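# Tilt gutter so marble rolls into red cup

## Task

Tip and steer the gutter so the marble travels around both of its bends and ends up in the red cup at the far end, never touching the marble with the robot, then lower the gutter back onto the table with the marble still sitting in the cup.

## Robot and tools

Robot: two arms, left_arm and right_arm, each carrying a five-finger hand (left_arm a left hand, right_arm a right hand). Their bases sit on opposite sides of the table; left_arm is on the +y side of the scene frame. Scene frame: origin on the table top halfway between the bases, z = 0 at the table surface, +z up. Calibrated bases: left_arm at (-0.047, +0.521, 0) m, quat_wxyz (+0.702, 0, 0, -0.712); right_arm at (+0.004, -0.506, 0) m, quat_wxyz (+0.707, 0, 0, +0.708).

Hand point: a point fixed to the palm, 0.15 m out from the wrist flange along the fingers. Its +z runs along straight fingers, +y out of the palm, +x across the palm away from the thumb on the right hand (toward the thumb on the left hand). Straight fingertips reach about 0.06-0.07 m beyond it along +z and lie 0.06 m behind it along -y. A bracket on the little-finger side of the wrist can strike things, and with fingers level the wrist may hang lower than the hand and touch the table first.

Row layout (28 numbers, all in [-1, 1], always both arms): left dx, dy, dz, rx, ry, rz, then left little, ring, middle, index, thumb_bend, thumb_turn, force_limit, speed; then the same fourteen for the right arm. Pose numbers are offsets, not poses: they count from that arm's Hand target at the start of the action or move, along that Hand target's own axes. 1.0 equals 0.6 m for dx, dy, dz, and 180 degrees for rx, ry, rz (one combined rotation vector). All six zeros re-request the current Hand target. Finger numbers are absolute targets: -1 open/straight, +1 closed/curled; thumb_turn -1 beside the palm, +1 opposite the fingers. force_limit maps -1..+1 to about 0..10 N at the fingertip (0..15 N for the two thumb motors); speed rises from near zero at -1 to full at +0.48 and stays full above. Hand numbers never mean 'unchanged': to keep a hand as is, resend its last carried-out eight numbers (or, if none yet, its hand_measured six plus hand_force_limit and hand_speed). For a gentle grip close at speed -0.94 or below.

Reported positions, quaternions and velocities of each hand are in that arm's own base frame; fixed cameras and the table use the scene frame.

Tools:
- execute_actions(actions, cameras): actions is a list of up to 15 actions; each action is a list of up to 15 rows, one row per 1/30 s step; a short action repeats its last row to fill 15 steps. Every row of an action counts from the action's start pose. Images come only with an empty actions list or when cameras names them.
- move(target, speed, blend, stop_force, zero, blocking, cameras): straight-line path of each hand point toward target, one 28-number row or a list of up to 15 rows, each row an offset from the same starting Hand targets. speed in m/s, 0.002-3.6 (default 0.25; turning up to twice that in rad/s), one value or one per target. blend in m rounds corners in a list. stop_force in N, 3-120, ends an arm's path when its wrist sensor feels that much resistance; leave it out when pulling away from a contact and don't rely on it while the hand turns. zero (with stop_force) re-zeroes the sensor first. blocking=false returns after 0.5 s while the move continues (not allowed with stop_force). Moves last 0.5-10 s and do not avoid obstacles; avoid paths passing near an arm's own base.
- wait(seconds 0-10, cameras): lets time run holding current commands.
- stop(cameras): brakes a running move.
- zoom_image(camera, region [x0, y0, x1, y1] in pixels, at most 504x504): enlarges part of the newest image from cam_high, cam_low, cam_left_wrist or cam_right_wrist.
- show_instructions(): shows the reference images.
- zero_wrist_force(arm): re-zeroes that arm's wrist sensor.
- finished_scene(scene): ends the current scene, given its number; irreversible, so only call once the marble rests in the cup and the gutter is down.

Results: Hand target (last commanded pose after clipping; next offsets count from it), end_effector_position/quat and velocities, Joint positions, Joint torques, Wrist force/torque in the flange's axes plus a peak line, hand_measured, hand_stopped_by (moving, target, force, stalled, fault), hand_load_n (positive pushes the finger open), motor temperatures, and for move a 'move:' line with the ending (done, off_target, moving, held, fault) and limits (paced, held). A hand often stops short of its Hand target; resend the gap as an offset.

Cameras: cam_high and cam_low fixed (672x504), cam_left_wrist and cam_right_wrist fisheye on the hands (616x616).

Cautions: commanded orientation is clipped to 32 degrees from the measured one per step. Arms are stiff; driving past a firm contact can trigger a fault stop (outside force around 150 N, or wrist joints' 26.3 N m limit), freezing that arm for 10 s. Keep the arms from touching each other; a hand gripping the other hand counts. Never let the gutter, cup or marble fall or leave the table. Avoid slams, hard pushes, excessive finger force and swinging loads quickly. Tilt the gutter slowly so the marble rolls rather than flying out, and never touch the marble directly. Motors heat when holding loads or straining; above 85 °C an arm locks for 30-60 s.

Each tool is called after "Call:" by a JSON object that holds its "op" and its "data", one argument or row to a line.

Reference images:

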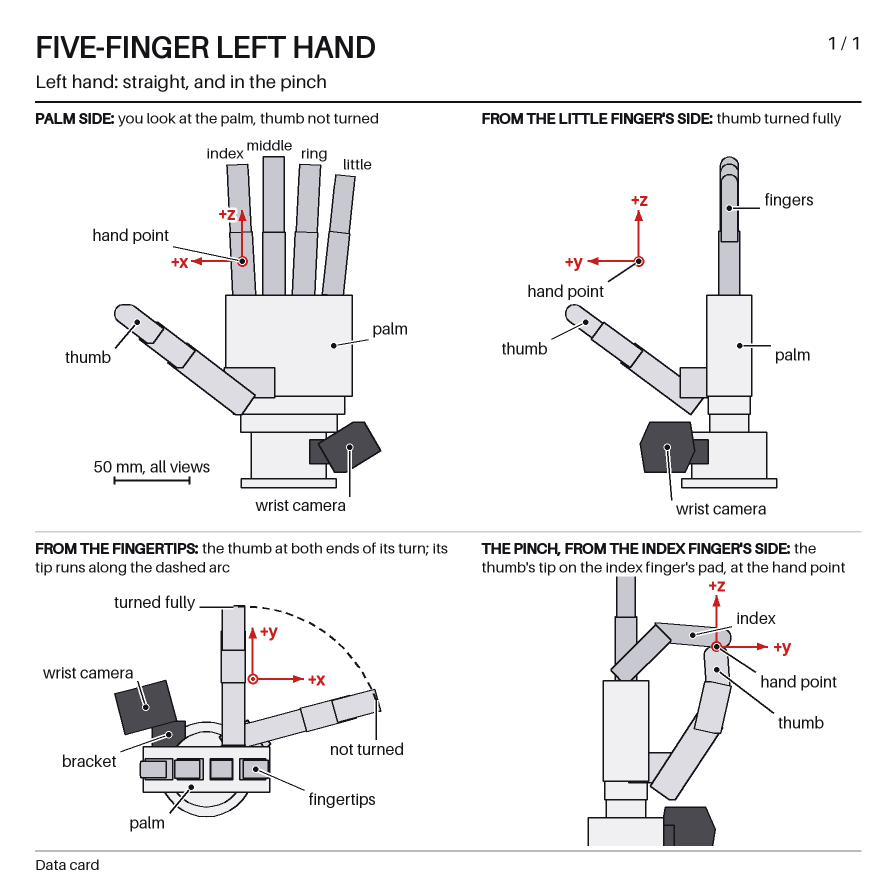

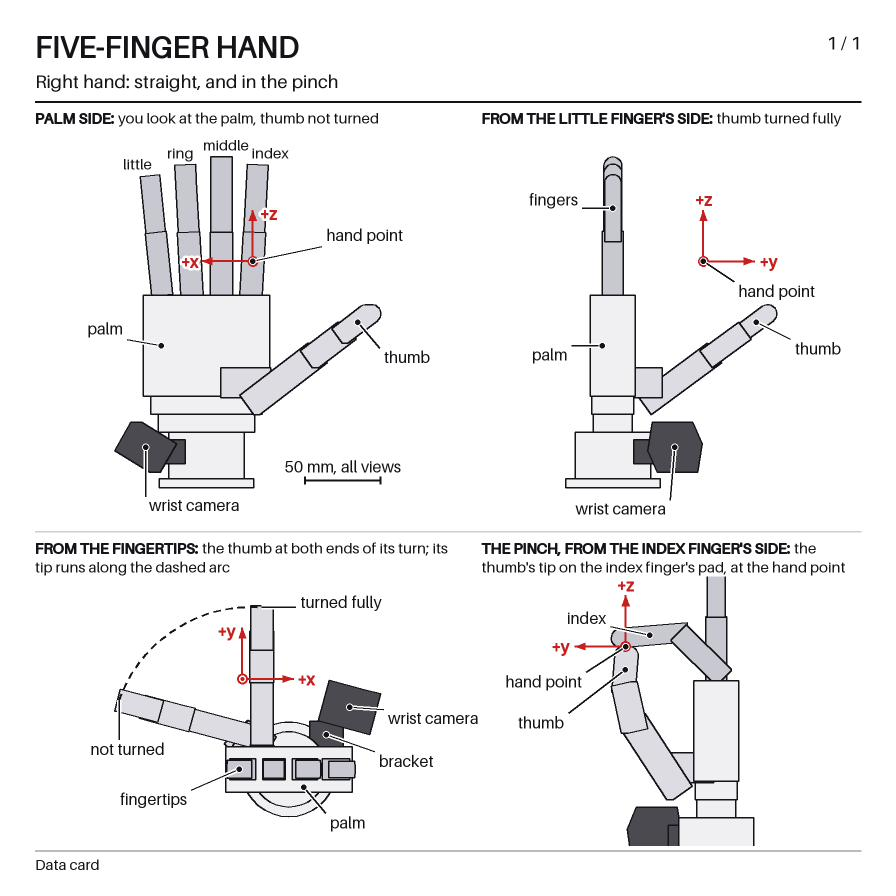

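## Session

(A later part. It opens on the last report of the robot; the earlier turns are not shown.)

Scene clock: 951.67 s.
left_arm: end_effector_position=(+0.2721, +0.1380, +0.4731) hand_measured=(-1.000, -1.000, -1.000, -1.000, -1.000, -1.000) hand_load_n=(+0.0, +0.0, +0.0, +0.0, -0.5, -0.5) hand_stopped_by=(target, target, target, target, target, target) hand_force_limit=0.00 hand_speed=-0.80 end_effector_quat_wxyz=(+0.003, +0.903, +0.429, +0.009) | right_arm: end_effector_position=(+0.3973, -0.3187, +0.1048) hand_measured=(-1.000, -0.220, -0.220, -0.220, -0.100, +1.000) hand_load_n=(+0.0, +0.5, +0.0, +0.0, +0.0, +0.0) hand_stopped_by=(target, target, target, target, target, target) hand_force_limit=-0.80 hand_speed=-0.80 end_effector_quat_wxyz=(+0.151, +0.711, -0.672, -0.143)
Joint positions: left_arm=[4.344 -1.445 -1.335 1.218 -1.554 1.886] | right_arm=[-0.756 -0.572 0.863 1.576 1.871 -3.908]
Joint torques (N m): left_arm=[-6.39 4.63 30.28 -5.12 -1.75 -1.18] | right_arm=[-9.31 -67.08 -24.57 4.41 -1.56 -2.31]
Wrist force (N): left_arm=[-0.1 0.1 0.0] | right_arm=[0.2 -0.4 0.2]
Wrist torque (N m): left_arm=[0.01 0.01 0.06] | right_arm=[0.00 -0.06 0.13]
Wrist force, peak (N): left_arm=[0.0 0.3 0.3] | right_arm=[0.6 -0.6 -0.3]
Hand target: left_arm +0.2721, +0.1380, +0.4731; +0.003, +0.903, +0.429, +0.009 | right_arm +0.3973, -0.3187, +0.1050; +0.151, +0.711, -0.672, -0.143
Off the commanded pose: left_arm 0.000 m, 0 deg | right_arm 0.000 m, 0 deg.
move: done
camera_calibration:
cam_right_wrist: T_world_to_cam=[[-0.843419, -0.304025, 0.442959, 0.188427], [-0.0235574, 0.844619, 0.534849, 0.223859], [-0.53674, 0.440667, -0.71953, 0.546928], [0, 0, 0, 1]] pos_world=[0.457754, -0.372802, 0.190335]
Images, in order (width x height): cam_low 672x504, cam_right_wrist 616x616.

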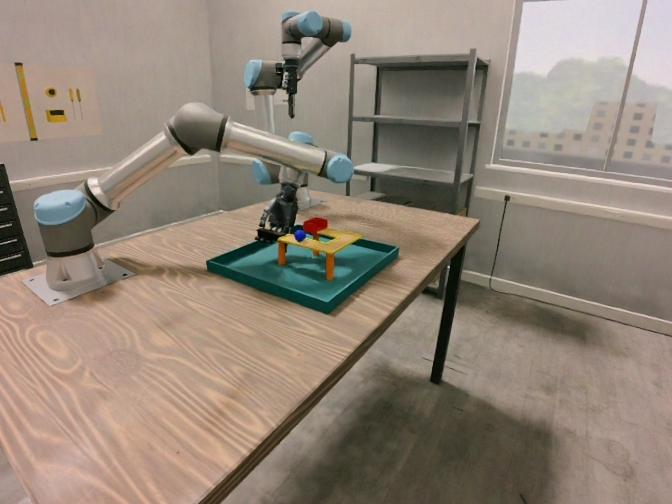

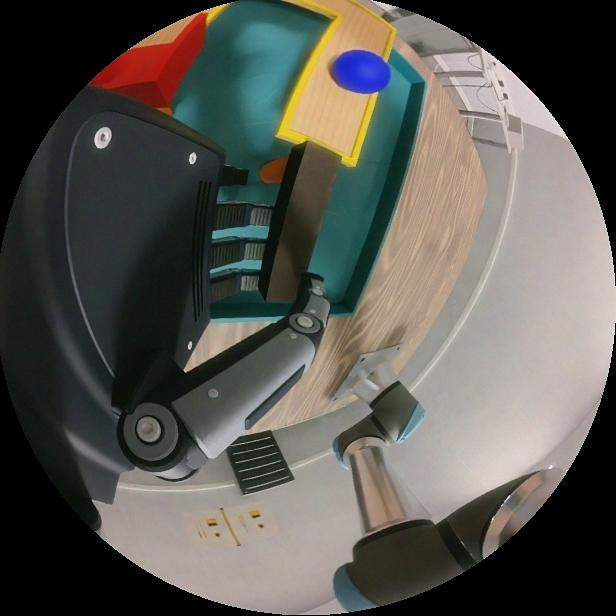

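Call:
{"op": "move", "data": {
  "target": [0,0,0,0,0,0,-1,-1,-1,-1,-1,-1,0,-0.8,0,0.00136,-0.00305,0,0,0,-1,-0.22,-0.22,-0.22,-0.1,1,-0.8,-0.8],
  "speed": 0.01,
  "cameras": ["cam_right_wrist","cam_low","cam_left_wrist"]
}}

Call:
{"op": "zoom_image", "data": {
  "camera": "cam_low",
  "region": [230, 180, 370, 290]
}}

Call:
{"op": "zoom_image", "data": {
  "camera": "cam_left_wrist",
  "region": [290, 325, 340, 385]
}}

Scene clock: 962.57 s.
left_arm: end_effector_position=(+0.2721, +0.1380, +0.4731) hand_measured=(-1.000, -1.000, -1.000, -1.000, -1.000, -1.000) hand_load_n=(+0.0, +0.0, +0.0, +0.0, +0.0, +0.0) hand_stopped_by=(target, target, target, target, target, target) hand_force_limit=0.00 hand_speed=-0.80 end_effector_quat_wxyz=(+0.003, +0.903, +0.429, +0.009) | right_arm: end_effector_position=(+0.3973, -0.3187, +0.1069) hand_measured=(-1.000, -0.220, -0.220, -0.220, -0.100, +1.000) hand_load_n=(+0.0, +0.5, +0.5, +0.0, +0.0, +0.0) hand_stopped_by=(target, target, target, target, target, target) hand_force_limit=-0.80 hand_speed=-0.80 end_effector_quat_wxyz=(+0.151, +0.711, -0.672, -0.143)
Joint positions: left_arm=[4.344 -1.445 -1.335 1.218 -1.554 1.886] | right_arm=[-0.756 -0.573 0.861 1.58 1.871 -3.908]
Joint torques (N m): left_arm=[-7.78 4.39 30.33 -5.28 -1.41 -1.11] | right_arm=[9.44 -67.94 -24.33 4.7 -1.5 1.79]
Wrist force (N): left_arm=[0.3 0.1 0.1] | right_arm=[0.2 -0.3 0.1]
Wrist torque (N m): left_arm=[0.01 -0.05 0.08] | right_arm=[-0.02 -0.07 0.13]
Wrist force, peak (N): left_arm=[0.2 0.4 0.3] | right_arm=[0.6 -0.3 1.0]
Hand target: left_arm +0.2721, +0.1380, +0.4731; +0.003, +0.903, +0.429, +0.009 | right_arm +0.3973, -0.3187, +0.1070; +0.151, +0.711, -0.672, -0.143
Off the commanded pose: left_arm 0.000 m, 0 deg | right_arm 0.000 m, 0 deg.
move: done
camera_calibration:
cam_left_wrist: T_world_to_cam=[[-0.543127, 0.839627, 0.00626685, 0.0276685], [0.721924, 0.463151, 0.514118, -0.504225], [0.428765, 0.283755, -0.857697, 0.367856], [0, 0, 0, 1]] pos_world=[0.221316, 0.10592, 0.574567]
cam_right_wrist: T_world_to_cam=[[-0.843419, -0.304025, 0.442959, 0.187541], [-0.0235574, 0.844619, 0.534849, 0.222789], [-0.53674, 0.440667, -0.71953, 0.548367], [0, 0, 0, 1]] pos_world=[0.457754, -0.372802, 0.192335]
Images, in order (width x height): cam_low 672x504, cam_left_wrist 616x616, cam_right_wrist 616x616.

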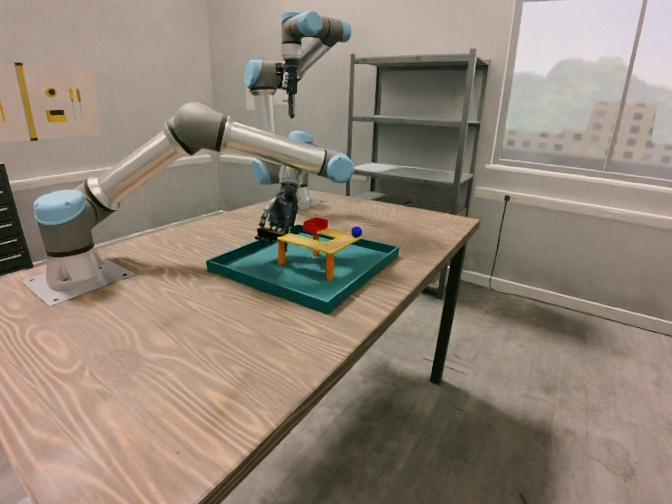

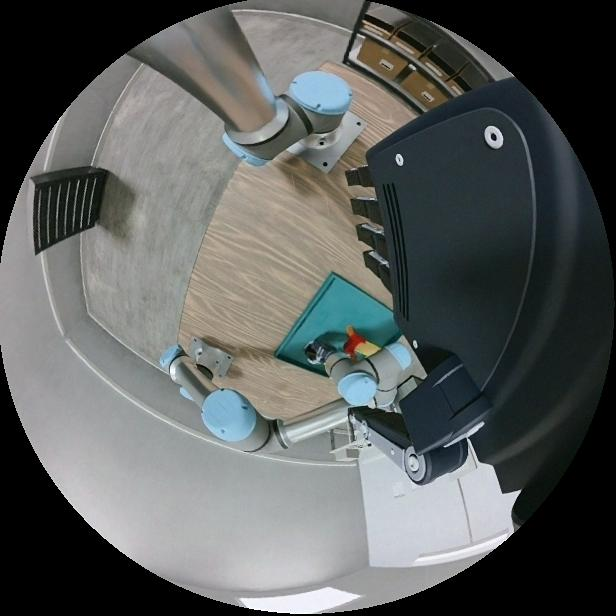

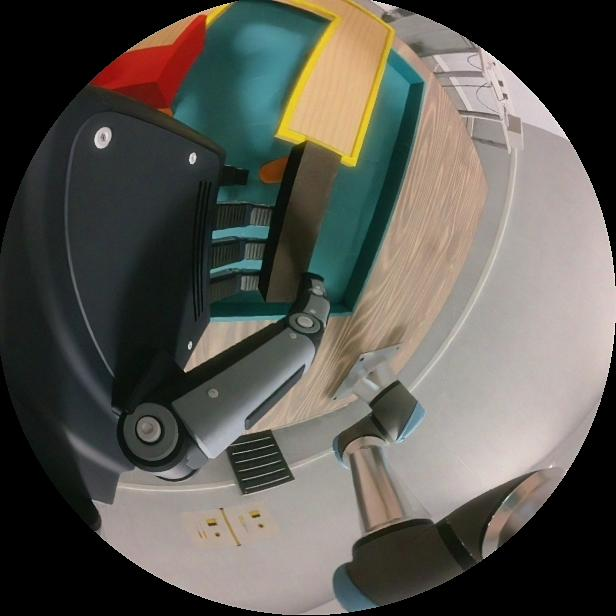

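Scaled by 3.600 from the camera's 672x504 image, which has a finer 960x720 frame.

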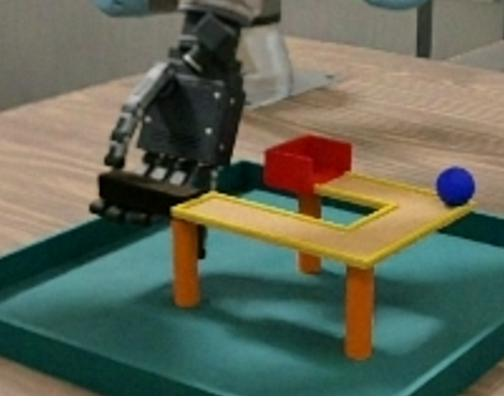

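Scaled by 8.400 from the camera's 616x616 image, which has a finer 880x880 frame.

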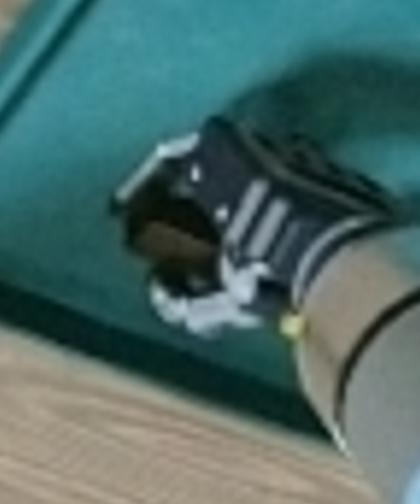

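Call:
{"op": "move", "data": {
  "target": [0,0,0,0,0,0,-1,-1,-1,-1,-1,-1,0,-0.8,0,0,0,0,0,0,-1,-0.45,-0.45,-0.45,-0.1,1,-0.8,-0.95],
  "speed": 0.01,
  "cameras": ["cam_right_wrist","cam_low","cam_left_wrist"]
}}

Call:
{"op": "zoom_image", "data": {
  "camera": "cam_low",
  "region": [230, 180, 370, 290]
}}

Call:
{"op": "zoom_image", "data": {
  "camera": "cam_right_wrist",
  "region": [180, 120, 400, 380]
}}

Scene clock: 982.90 s.
left_arm: end_effector_position=(+0.2721, +0.1380, +0.4731) hand_measured=(-1.000, -1.000, -1.000, -1.000, -1.000, -1.000) hand_load_n=(+0.0, +0.0, +0.0, +0.0, +0.0, +0.0) hand_stopped_by=(target, target, target, target, target, target) hand_force_limit=0.00 hand_speed=-0.80 end_effector_quat_wxyz=(+0.003, +0.903, +0.429, +0.009) | right_arm: end_effector_position=(+0.3973, -0.3187, +0.1070) hand_measured=(-1.000, -0.450, -0.450, -0.450, -0.100, +1.000) hand_load_n=(+0.0, +0.0, +0.0, +0.0, +0.0, +0.0) hand_stopped_by=(target, target, target, target, target, target) hand_force_limit=-0.80 hand_speed=-0.95 end_effector_quat_wxyz=(+0.151, +0.711, -0.672, -0.143)
Joint positions: left_arm=[4.344 -1.445 -1.335 1.218 -1.554 1.886] | right_arm=[-0.756 -0.573 0.861 1.58 1.871 -3.908]
Joint torques (N m): left_arm=[-4.77 4.67 29.65 -5.39 -1.42 -1.1] | right_arm=[8.99 -66.45 -24.18 4.33 -1.61 1.75]
Wrist force (N): left_arm=[-0.1 0.1 0.0] | right_arm=[0.3 0.0 -0.2]
Wrist torque (N m): left_arm=[0.01 0.02 0.06] | right_arm=[0.03 -0.05 0.14]
Wrist force, peak (N): left_arm=[0.1 0.1 0.5] | right_arm=[0.1 -0.8 0.3]
Hand target: left_arm +0.2721, +0.1380, +0.4731; +0.003, +0.903, +0.429, +0.009 | right_arm +0.3973, -0.3187, +0.1070; +0.151, +0.711, -0.672, -0.143
Off the commanded pose: left_arm 0.000 m, 0 deg | right_arm 0.000 m, 0 deg.
move: done
camera_calibration:
cam_left_wrist: T_world_to_cam=[[-0.543127, 0.839627, 0.00626685, 0.0276685], [0.721924, 0.463151, 0.514118, -0.504225], [0.428765, 0.283755, -0.857697, 0.367856], [0, 0, 0, 1]] pos_world=[0.221316, 0.10592, 0.574567]
cam_right_wrist: T_world_to_cam=[[-0.843419, -0.304025, 0.442959, 0.187496], [-0.0235574, 0.844619, 0.534849, 0.222736], [-0.53674, 0.440667, -0.71953, 0.548439], [0, 0, 0, 1]] pos_world=[0.457754, -0.372802, 0.192435]
Images, in order (width x height): cam_low 672x504, cam_left_wrist 616x616, cam_right_wrist 616x616.

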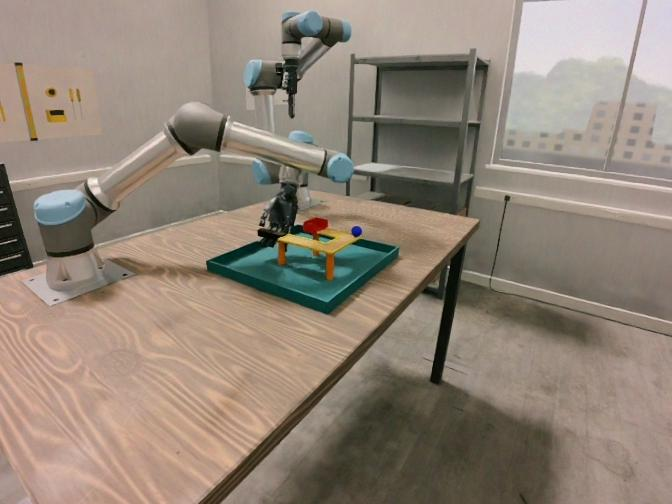

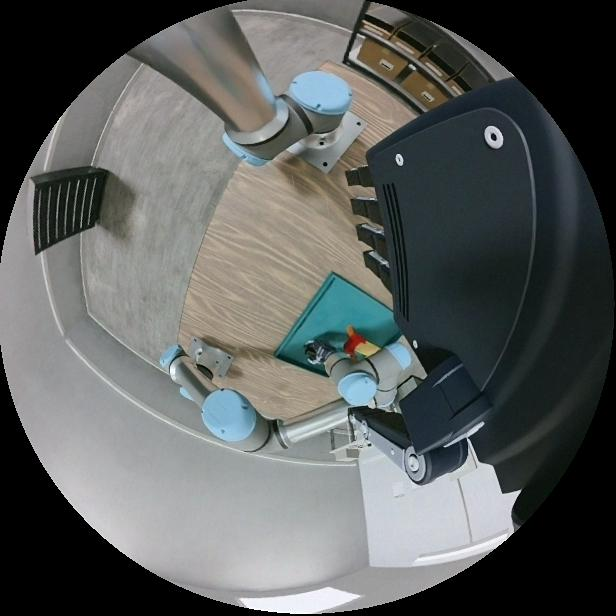

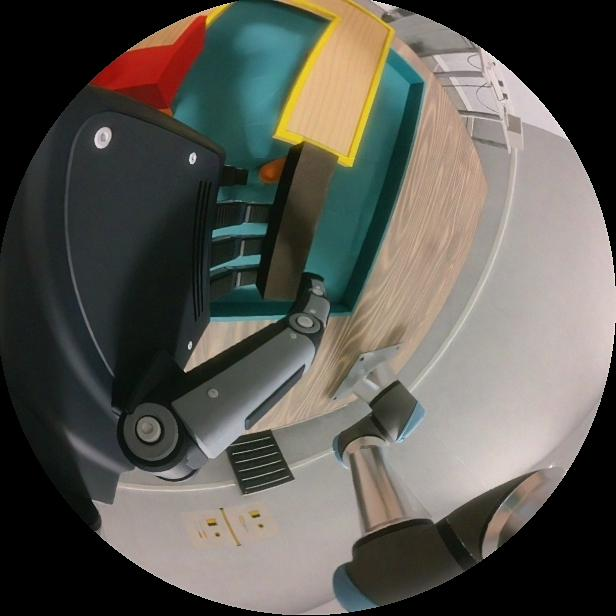

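Scaled by 3.600 from the camera's 672x504 image, which has a finer 960x720 frame.

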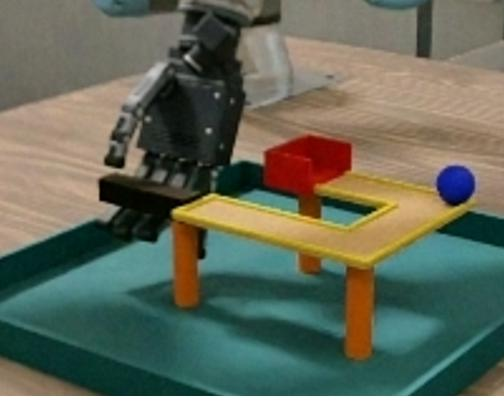

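Scaled by 1.938 from the camera's 616x616 image, which has a finer 880x880 frame.

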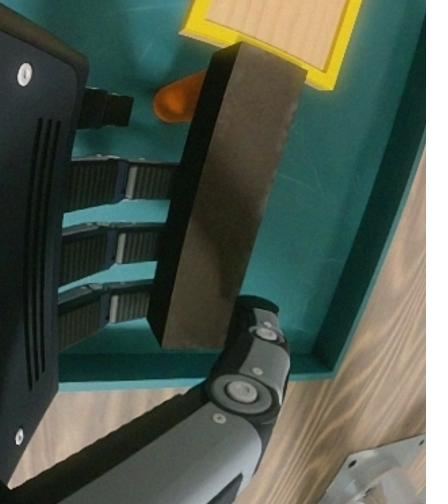

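Call:
{"op": "move", "data": {
  "target": [0,0,0,0,0,0,-1,-1,-1,-1,-1,-1,0,-0.8,0,0,0,0,0,0,-1,-0.45,-0.45,-0.45,0.2,1,-0.85,-0.9],
  "speed": 0.01,
  "cameras": ["cam_right_wrist","cam_low","cam_left_wrist"]
}}

Call:
{"op": "zoom_image", "data": {
  "camera": "cam_low",
  "region": [230, 180, 370, 290]
}}

Call:
{"op": "zoom_image", "data": {
  "camera": "cam_right_wrist",
  "region": [180, 120, 400, 380]
}}

Call:
{"op": "zoom_image", "data": {
  "camera": "cam_left_wrist",
  "region": [290, 325, 340, 385]
}}

Scene clock: 992.87 s.
left_arm: end_effector_position=(+0.2721, +0.1380, +0.4731) hand_measured=(-1.000, -1.000, -1.000, -1.000, -1.000, -1.000) hand_load_n=(+0.0, +0.0, +0.0, +0.0, +0.0, +0.0) hand_stopped_by=(target, target, target, target, target, target) hand_force_limit=0.00 hand_speed=-0.80 end_effector_quat_wxyz=(+0.003, +0.903, +0.429, +0.009) | right_arm: end_effector_position=(+0.3973, -0.3187, +0.1070) hand_measured=(-1.000, -0.450, -0.450, -0.450, +0.200, +1.000) hand_load_n=(+0.0, +0.0, +0.0, +0.0, +0.0, +0.0) hand_stopped_by=(target, target, target, target, target, target) hand_force_limit=-0.85 hand_speed=-0.90 end_effector_quat_wxyz=(+0.151, +0.711, -0.672, -0.143)
Joint positions: left_arm=[4.344 -1.445 -1.335 1.218 -1.554 1.886] | right_arm=[-0.756 -0.573 0.861 1.58 1.871 -3.908]
Joint torques (N m): left_arm=[-6.16 3.56 30.17 -5.23 -1.07 -1] | right_arm=[9.32 -62.26 -21.69 3.68 -1.57 1.69]
Wrist force (N): left_arm=[0.0 0.0 0.1] | right_arm=[0.5 -0.3 -0.2]
Wrist torque (N m): left_arm=[0.00 0.00 0.06] | right_arm=[-0.01 -0.07 0.14]
Wrist force, peak (N): left_arm=[0.3 0.3 0.2] | right_arm=[0.8 -0.5 0.0]
Hand target: left_arm +0.2721, +0.1380, +0.4731; +0.003, +0.903, +0.429, +0.009 | right_arm +0.3973, -0.3187, +0.1070; +0.151, +0.711, -0.672, -0.143
Off the commanded pose: left_arm 0.000 m, 0 deg | right_arm 0.000 m, 0 deg.
move: done
camera_calibration:
cam_left_wrist: T_world_to_cam=[[-0.543127, 0.839627, 0.00626685, 0.0276685], [0.721924, 0.463151, 0.514118, -0.504225], [0.428765, 0.283755, -0.857697, 0.367856], [0, 0, 0, 1]] pos_world=[0.221316, 0.10592, 0.574567]
cam_right_wrist: T_world_to_cam=[[-0.843419, -0.304025, 0.442959, 0.187496], [-0.0235574, 0.844619, 0.534849, 0.222736], [-0.53674, 0.440667, -0.71953, 0.548439], [0, 0, 0, 1]] pos_world=[0.457754, -0.372802, 0.192435]
Images, in order (width x height): cam_low 672x504, cam_left_wrist 616x616, cam_right_wrist 616x616.

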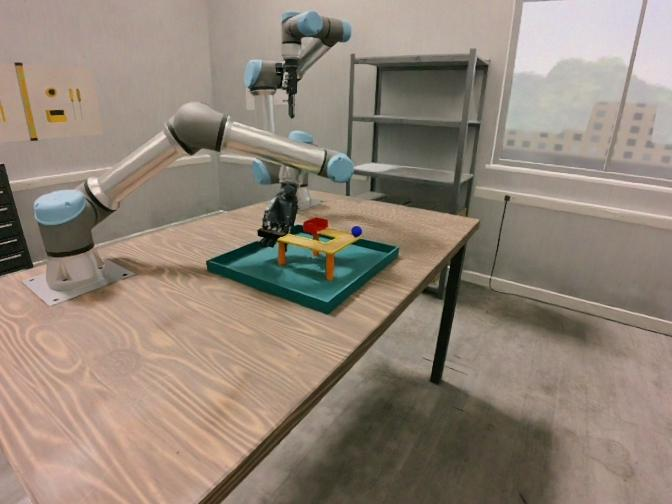

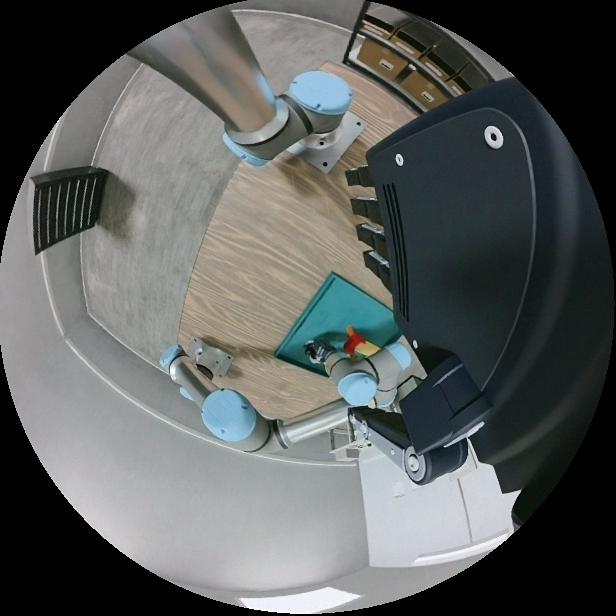

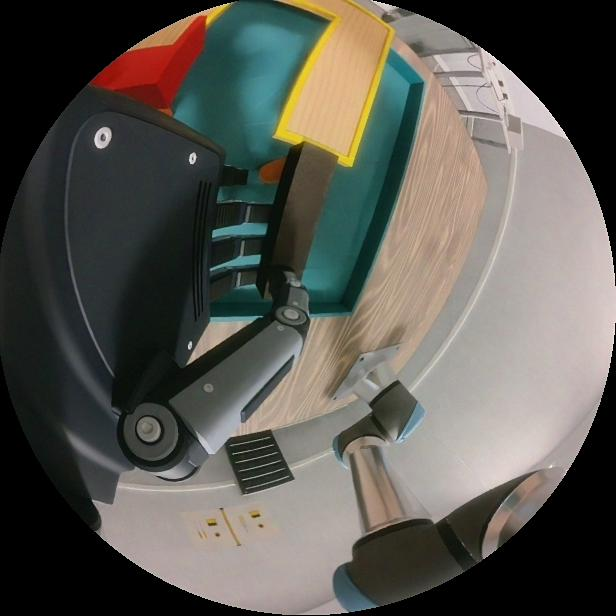

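Scaled by 3.600 from the camera's 672x504 image, which has a finer 960x720 frame.

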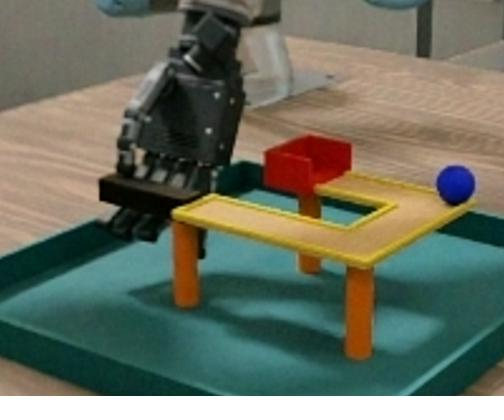

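Scaled by 1.938 from the camera's 616x616 image, which has a finer 880x880 frame.

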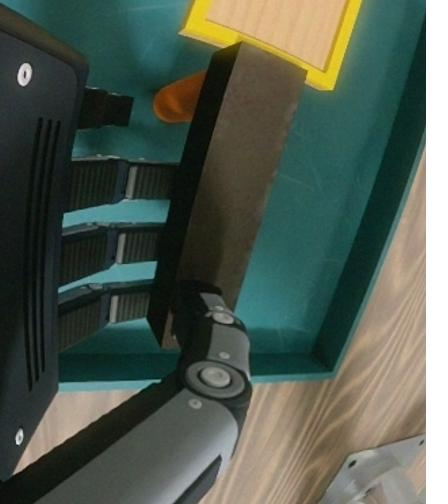

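Scaled by 8.400 from the camera's 616x616 image, which has a finer 880x880 frame.

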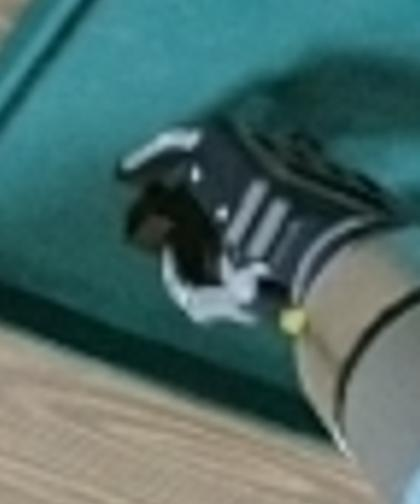

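Call:
{"op": "move", "data": {
  "target": [0,0,0,0,0,0,-1,-1,-1,-1,-1,-1,0,-0.8,0,-0.00203,0.00457,0,0,0,-1,-0.45,-0.45,-0.45,0.2,1,-0.85,-0.9],
  "speed": 0.01,
  "cameras": ["cam_right_wrist","cam_low"]
}}

Call:
{"op": "zoom_image", "data": {
  "camera": "cam_low",
  "region": [230, 180, 370, 290]
}}

Call:
{"op": "zoom_image", "data": {
  "camera": "cam_right_wrist",
  "region": [180, 120, 400, 380]
}}

Scene clock: 1007.50 s.
left_arm: end_effector_position=(+0.2721, +0.1380, +0.4731) hand_measured=(-1.000, -1.000, -1.000, -1.000, -1.000, -1.000) hand_load_n=(+0.0, +0.0, +0.0, +0.0, +0.0, +0.0) hand_stopped_by=(target, target, target, target, target, target) hand_force_limit=0.00 hand_speed=-0.80 end_effector_quat_wxyz=(+0.003, +0.903, +0.429, +0.009) | right_arm: end_effector_position=(+0.3973, -0.3187, +0.1041) hand_measured=(-1.000, -0.450, -0.450, -0.450, +0.200, +1.000) hand_load_n=(+0.0, +0.0, +0.0, +0.0, +0.5, +0.5) hand_stopped_by=(target, target, target, target, target, target) hand_force_limit=-0.85 hand_speed=-0.90 end_effector_quat_wxyz=(+0.151, +0.711, -0.672, -0.143)
Joint positions: left_arm=[4.344 -1.445 -1.335 1.218 -1.554 1.886] | right_arm=[-0.756 -0.571 0.863 1.575 1.871 -3.908]
Joint torques (N m): left_arm=[-4.89 3.65 29.23 -5.26 -1.01 -0.91] | right_arm=[8.81 -44.31 -5.94 0.62 -1.47 1.68]
Wrist force (N): left_arm=[0.1 0.0 0.1] | right_arm=[-0.3 0.2 -1.7]
Wrist torque (N m): left_arm=[-0.01 -0.01 0.07] | right_arm=[0.04 0.00 0.14]
Wrist force, peak (N): left_arm=[0.0 0.3 0.4] | right_arm=[-0.3 0.2 -1.7]
Hand target: left_arm +0.2721, +0.1380, +0.4731; +0.003, +0.903, +0.429, +0.009 | right_arm +0.3973, -0.3187, +0.1040; +0.151, +0.711, -0.672, -0.143
Off the commanded pose: left_arm 0.000 m, 0 deg | right_arm 0.000 m, 0 deg.
move: done
camera_calibration:
cam_right_wrist: T_world_to_cam=[[-0.843419, -0.304025, 0.442959, 0.188781], [-0.0235574, 0.844619, 0.534849, 0.224287], [-0.53674, 0.440667, -0.71953, 0.546352], [0, 0, 0, 1]] pos_world=[0.457754, -0.372802, 0.189535]
Images, in order (width x height): cam_low 672x504, cam_right_wrist 616x616.

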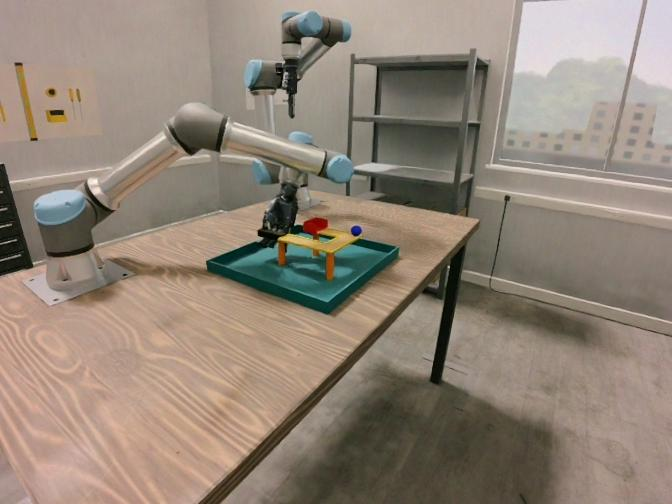

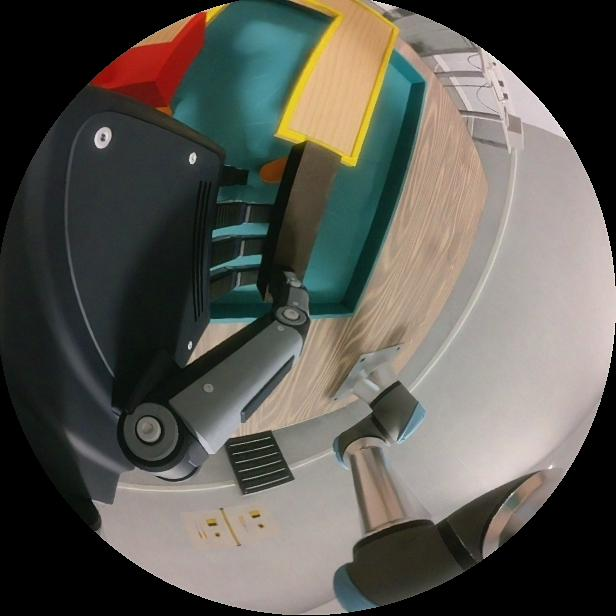

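Scaled by 3.600 from the camera's 672x504 image, which has a finer 960x720 frame.

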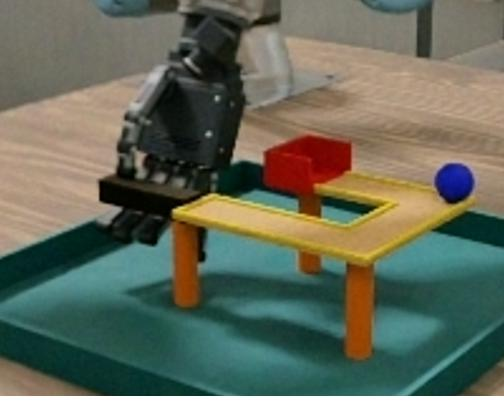

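Scaled by 1.938 from the camera's 616x616 image, which has a finer 880x880 frame.

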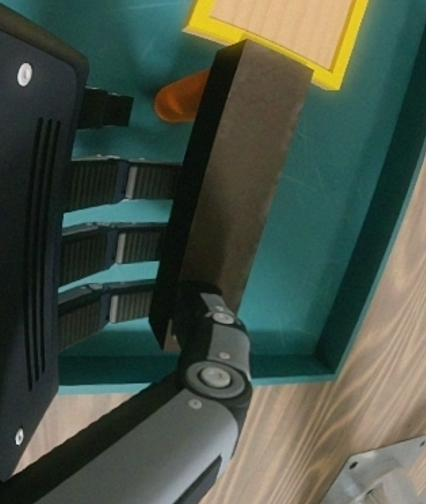

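Call:
{"op": "move", "data": {
  "target": [0,0,0,0,0,0,-1,-1,-1,-1,-1,-1,0,-0.8,0,-0.00102,0.00229,0,0,0,-1,-0.45,-0.45,-0.45,0.2,1,-0.85,-0.9],
  "speed": 0.01,
  "cameras": ["cam_right_wrist","cam_low"]
}}

Call:
{"op": "zoom_image", "data": {
  "camera": "cam_low",
  "region": [230, 180, 370, 290]
}}

Call:
{"op": "zoom_image", "data": {
  "camera": "cam_right_wrist",
  "region": [180, 0, 440, 260]
}}

Scene clock: 1016.20 s.
left_arm: end_effector_position=(+0.2721, +0.1380, +0.4731) hand_measured=(-1.000, -1.000, -1.000, -1.000, -1.000, -1.000) hand_load_n=(+0.0, +0.0, +0.0, +0.0, +0.0, +0.0) hand_stopped_by=(target, target, target, target, target, target) hand_force_limit=0.00 hand_speed=-0.80 end_effector_quat_wxyz=(+0.003, +0.903, +0.429, +0.009) | right_arm: end_effector_position=(+0.3973, -0.3187, +0.1025) hand_measured=(-1.000, -0.450, -0.450, -0.450, +0.200, +1.000) hand_load_n=(+0.0, +0.0, +0.0, +0.0, +0.5, +0.0) hand_stopped_by=(target, target, target, target, target, target) hand_force_limit=-0.85 hand_speed=-0.90 end_effector_quat_wxyz=(+0.151, +0.711, -0.672, -0.143)
Joint positions: left_arm=[4.344 -1.445 -1.335 1.218 -1.554 1.886] | right_arm=[-0.756 -0.57 0.865 1.572 1.871 -3.908]
Joint torques (N m): left_arm=[-5.82 3.04 28.37 -5.22 -1.11 -0.71] | right_arm=[-0.73 -44.92 -6.33 0.83 -0.85 -0.77]
Wrist force (N): left_arm=[0.0 0.1 0.2] | right_arm=[-0.3 -0.1 -0.7]
Wrist torque (N m): left_arm=[0.00 0.01 0.06] | right_arm=[-0.03 -0.01 0.12]
Wrist force, peak (N): left_arm=[0.3 0.3 0.1] | right_arm=[-0.3 0.1 -1.5]
Hand target: left_arm +0.2721, +0.1380, +0.4731; +0.003, +0.903, +0.429, +0.009 | right_arm +0.3973, -0.3187, +0.1025; +0.151, +0.711, -0.672, -0.143
Off the commanded pose: left_arm 0.000 m, 0 deg | right_arm 0.000 m, 0 deg.
move: done
camera_calibration:
cam_right_wrist: T_world_to_cam=[[-0.843419, -0.304025, 0.442959, 0.18949], [-0.0235574, 0.844619, 0.534849, 0.225143], [-0.53674, 0.440667, -0.71953, 0.545201], [0, 0, 0, 1]] pos_world=[0.457754, -0.372802, 0.187935]
Images, in order (width x height): cam_low 672x504, cam_right_wrist 616x616.

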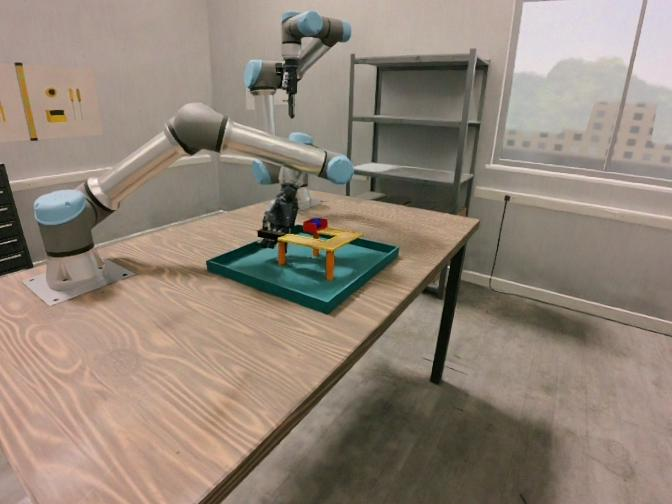

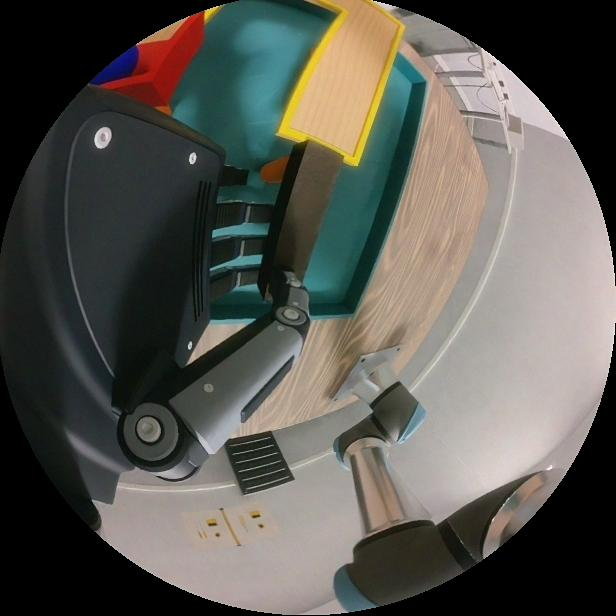

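Scaled by 3.600 from the camera's 672x504 image, which has a finer 960x720 frame.

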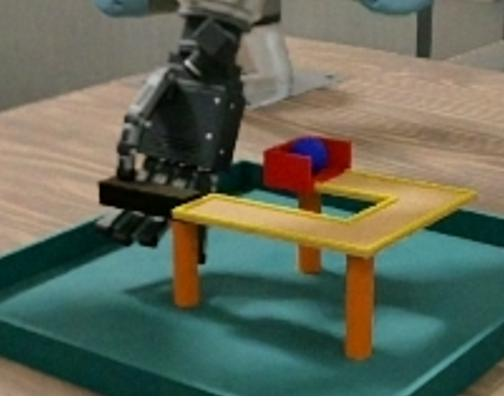

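Scaled by 1.938 from the camera's 616x616 image, which has a finer 880x880 frame.

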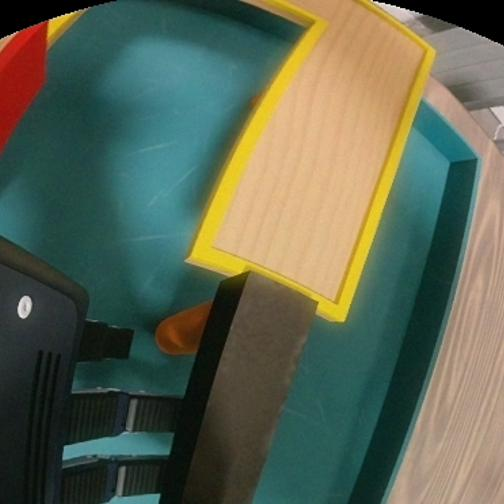

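Call:
{"op": "move", "data": {
  "target": [0,0,0,0,0,0,-1,-1,-1,-1,-1,-1,0,-0.8,0,0.00271,-0.0061,0,0,0,-1,-0.45,-0.45,-0.45,0.2,1,-0.85,-0.9],
  "speed": 0.004,
  "cameras": ["cam_low","cam_right_wrist"]
}}

Call:
{"op": "zoom_image", "data": {
  "camera": "cam_low",
  "region": [230, 180, 370, 290]
}}

Scene clock: 1026.37 s.
left_arm: end_effector_position=(+0.2721, +0.1380, +0.4731) hand_measured=(-1.000, -1.000, -1.000, -1.000, -1.000, -1.000) hand_load_n=(+0.0, +0.0, +0.0, +0.0, +0.0, +0.0) hand_stopped_by=(target, target, target, target, target, target) hand_force_limit=0.00 hand_speed=-0.80 end_effector_quat_wxyz=(+0.003, +0.903, +0.429, +0.009) | right_arm: end_effector_position=(+0.3973, -0.3187, +0.1064) hand_measured=(-1.000, -0.450, -0.450, -0.450, +0.200, +1.000) hand_load_n=(+0.0, +0.0, +0.0, +0.0, +0.0, +0.0) hand_stopped_by=(target, target, target, target, target, target) hand_force_limit=-0.85 hand_speed=-0.90 end_effector_quat_wxyz=(+0.151, +0.711, -0.672, -0.143)
Joint positions: left_arm=[4.344 -1.445 -1.335 1.218 -1.554 1.886] | right_arm=[-0.756 -0.573 0.861 1.579 1.871 -3.908]
Joint torques (N m): left_arm=[-4.72 2.89 29.19 -5.35 -0.91 -0.73] | right_arm=[-7.32 -67.13 -24.8 4.47 -0.31 -2.59]
Wrist force (N): left_arm=[0.2 0.1 0.0] | right_arm=[0.2 -0.2 0.1]
Wrist torque (N m): left_arm=[0.01 -0.03 0.07] | right_arm=[-0.02 -0.04 0.13]
Wrist force, peak (N): left_arm=[0.4 0.2 0.4] | right_arm=[-0.4 0.5 -1.1]
Hand target: left_arm +0.2721, +0.1380, +0.4731; +0.003, +0.903, +0.429, +0.009 | right_arm +0.3973, -0.3187, +0.1065; +0.151, +0.711, -0.672, -0.143
Off the commanded pose: left_arm 0.000 m, 0 deg | right_arm 0.000 m, 0 deg.
move: done
camera_calibration:
cam_right_wrist: T_world_to_cam=[[-0.843419, -0.304025, 0.442959, 0.187762], [-0.0235574, 0.844619, 0.534849, 0.223057], [-0.53674, 0.440667, -0.71953, 0.548007], [0, 0, 0, 1]] pos_world=[0.457754, -0.372802, 0.191835]
Images, in order (width x height): cam_low 672x504, cam_right_wrist 616x616.

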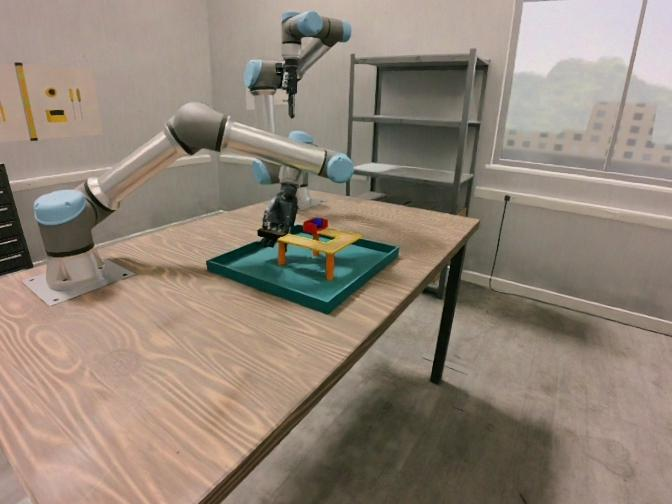

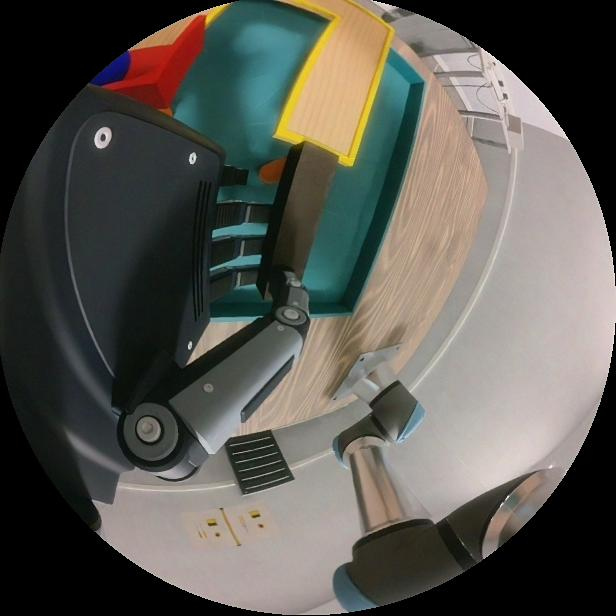

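Scaled by 3.600 from the camera's 672x504 image, which has a finer 960x720 frame.

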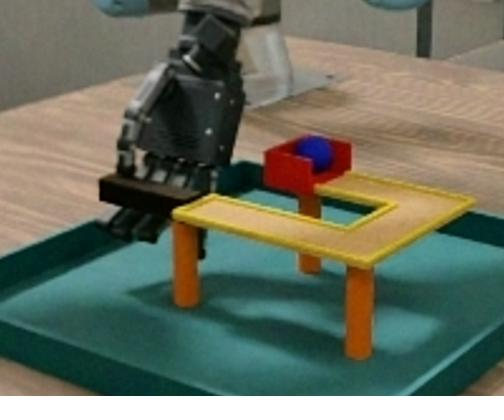

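Call:
{"op": "move", "data": {
  "target": [0,0,0,0,0,0,-1,-1,-1,-1,-1,-1,0,-0.8,0,0,0,0,0,0,-1,-1,-1,-1,-1,1,-0.6,-0.75],
  "speed": 0.02,
  "cameras": ["cam_low","cam_right_wrist"]
}}

Call:
{"op": "zoom_image", "data": {
  "camera": "cam_low",
  "region": [290, 200, 350, 260]
}}

Call:
{"op": "zoom_image", "data": {
  "camera": "cam_right_wrist",
  "region": [180, 120, 400, 380]
}}

Scene clock: 1035.40 s.
left_arm: end_effector_position=(+0.2721, +0.1380, +0.4731) hand_measured=(-1.000, -1.000, -1.000, -1.000, -1.000, -1.000) hand_load_n=(+0.0, +0.0, +0.0, +0.0, +0.0, +0.0) hand_stopped_by=(target, target, target, target, target, target) hand_force_limit=0.00 hand_speed=-0.80 end_effector_quat_wxyz=(+0.003, +0.903, +0.429, +0.009) | right_arm: end_effector_position=(+0.3973, -0.3187, +0.1065) hand_measured=(-1.000, -1.000, -1.000, -1.000, -1.000, +1.000) hand_load_n=(+0.0, +0.0, +0.0, +0.0, +0.0, +0.0) hand_stopped_by=(target, target, target, target, target, target) hand_force_limit=-0.60 hand_speed=-0.75 end_effector_quat_wxyz=(+0.151, +0.711, -0.672, -0.143)
Joint positions: left_arm=[4.344 -1.445 -1.335 1.218 -1.554 1.886] | right_arm=[-0.756 -0.573 0.861 1.579 1.871 -3.908]
Joint torques (N m): left_arm=[-5 4.33 27.74 -5.12 -0.78 -0.51] | right_arm=[-6.48 -66.94 -18.62 2.37 -0.56 -0.34]
Wrist force (N): left_arm=[0.3 0.2 0.1] | right_arm=[0.3 0.0 0.0]
Wrist torque (N m): left_arm=[0.03 -0.04 0.08] | right_arm=[0.01 -0.05 0.14]
Wrist force, peak (N): left_arm=[0.2 0.1 0.4] | right_arm=[0.6 -0.8 0.0]
Hand target: left_arm +0.2721, +0.1380, +0.4731; +0.003, +0.903, +0.429, +0.009 | right_arm +0.3973, -0.3187, +0.1065; +0.151, +0.711, -0.672, -0.143
Off the commanded pose: left_arm 0.000 m, 0 deg | right_arm 0.000 m, 0 deg.
move: done
camera_calibration:
cam_right_wrist: T_world_to_cam=[[-0.843419, -0.304025, 0.442959, 0.187718], [-0.0235574, 0.844619, 0.534849, 0.223003], [-0.53674, 0.440667, -0.71953, 0.548079], [0, 0, 0, 1]] pos_world=[0.457754, -0.372802, 0.191935]
Images, in order (width x height): cam_low 672x504, cam_right_wrist 616x616.

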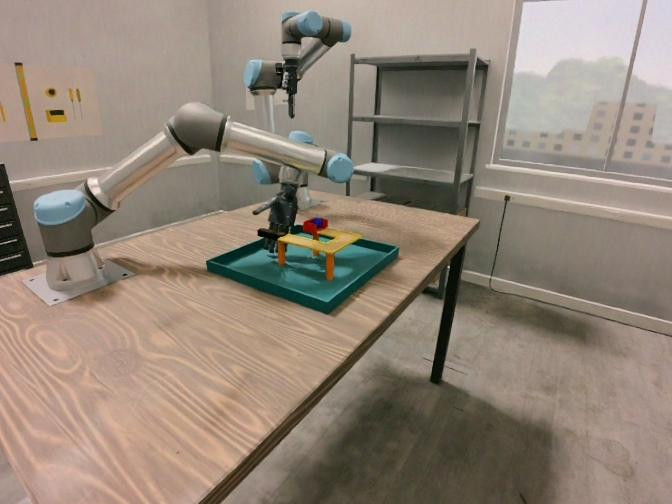

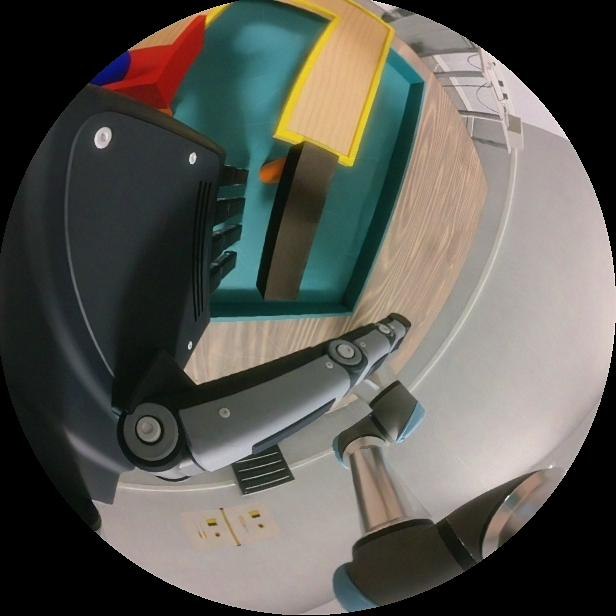

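Scaled by 8.400 from the camera's 672x504 image, which has a finer 960x720 frame.

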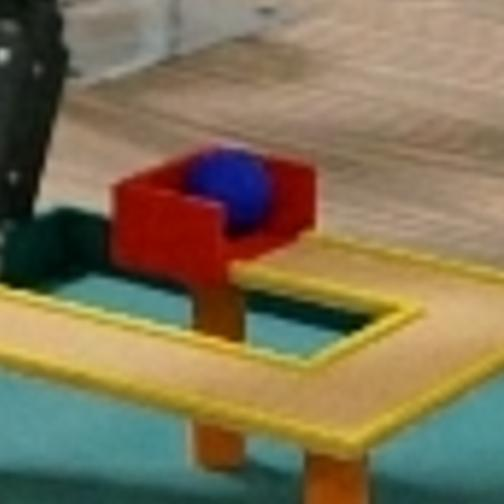

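Scaled by 1.938 from the camera's 616x616 image, which has a finer 880x880 frame.

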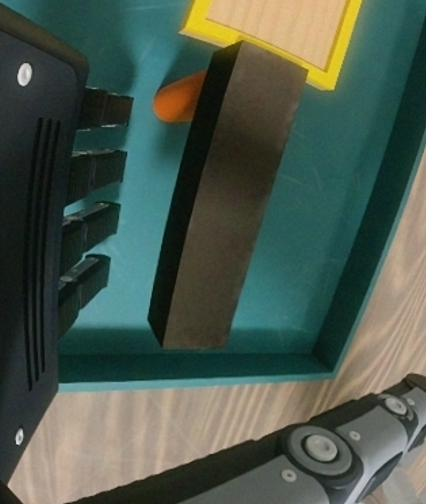

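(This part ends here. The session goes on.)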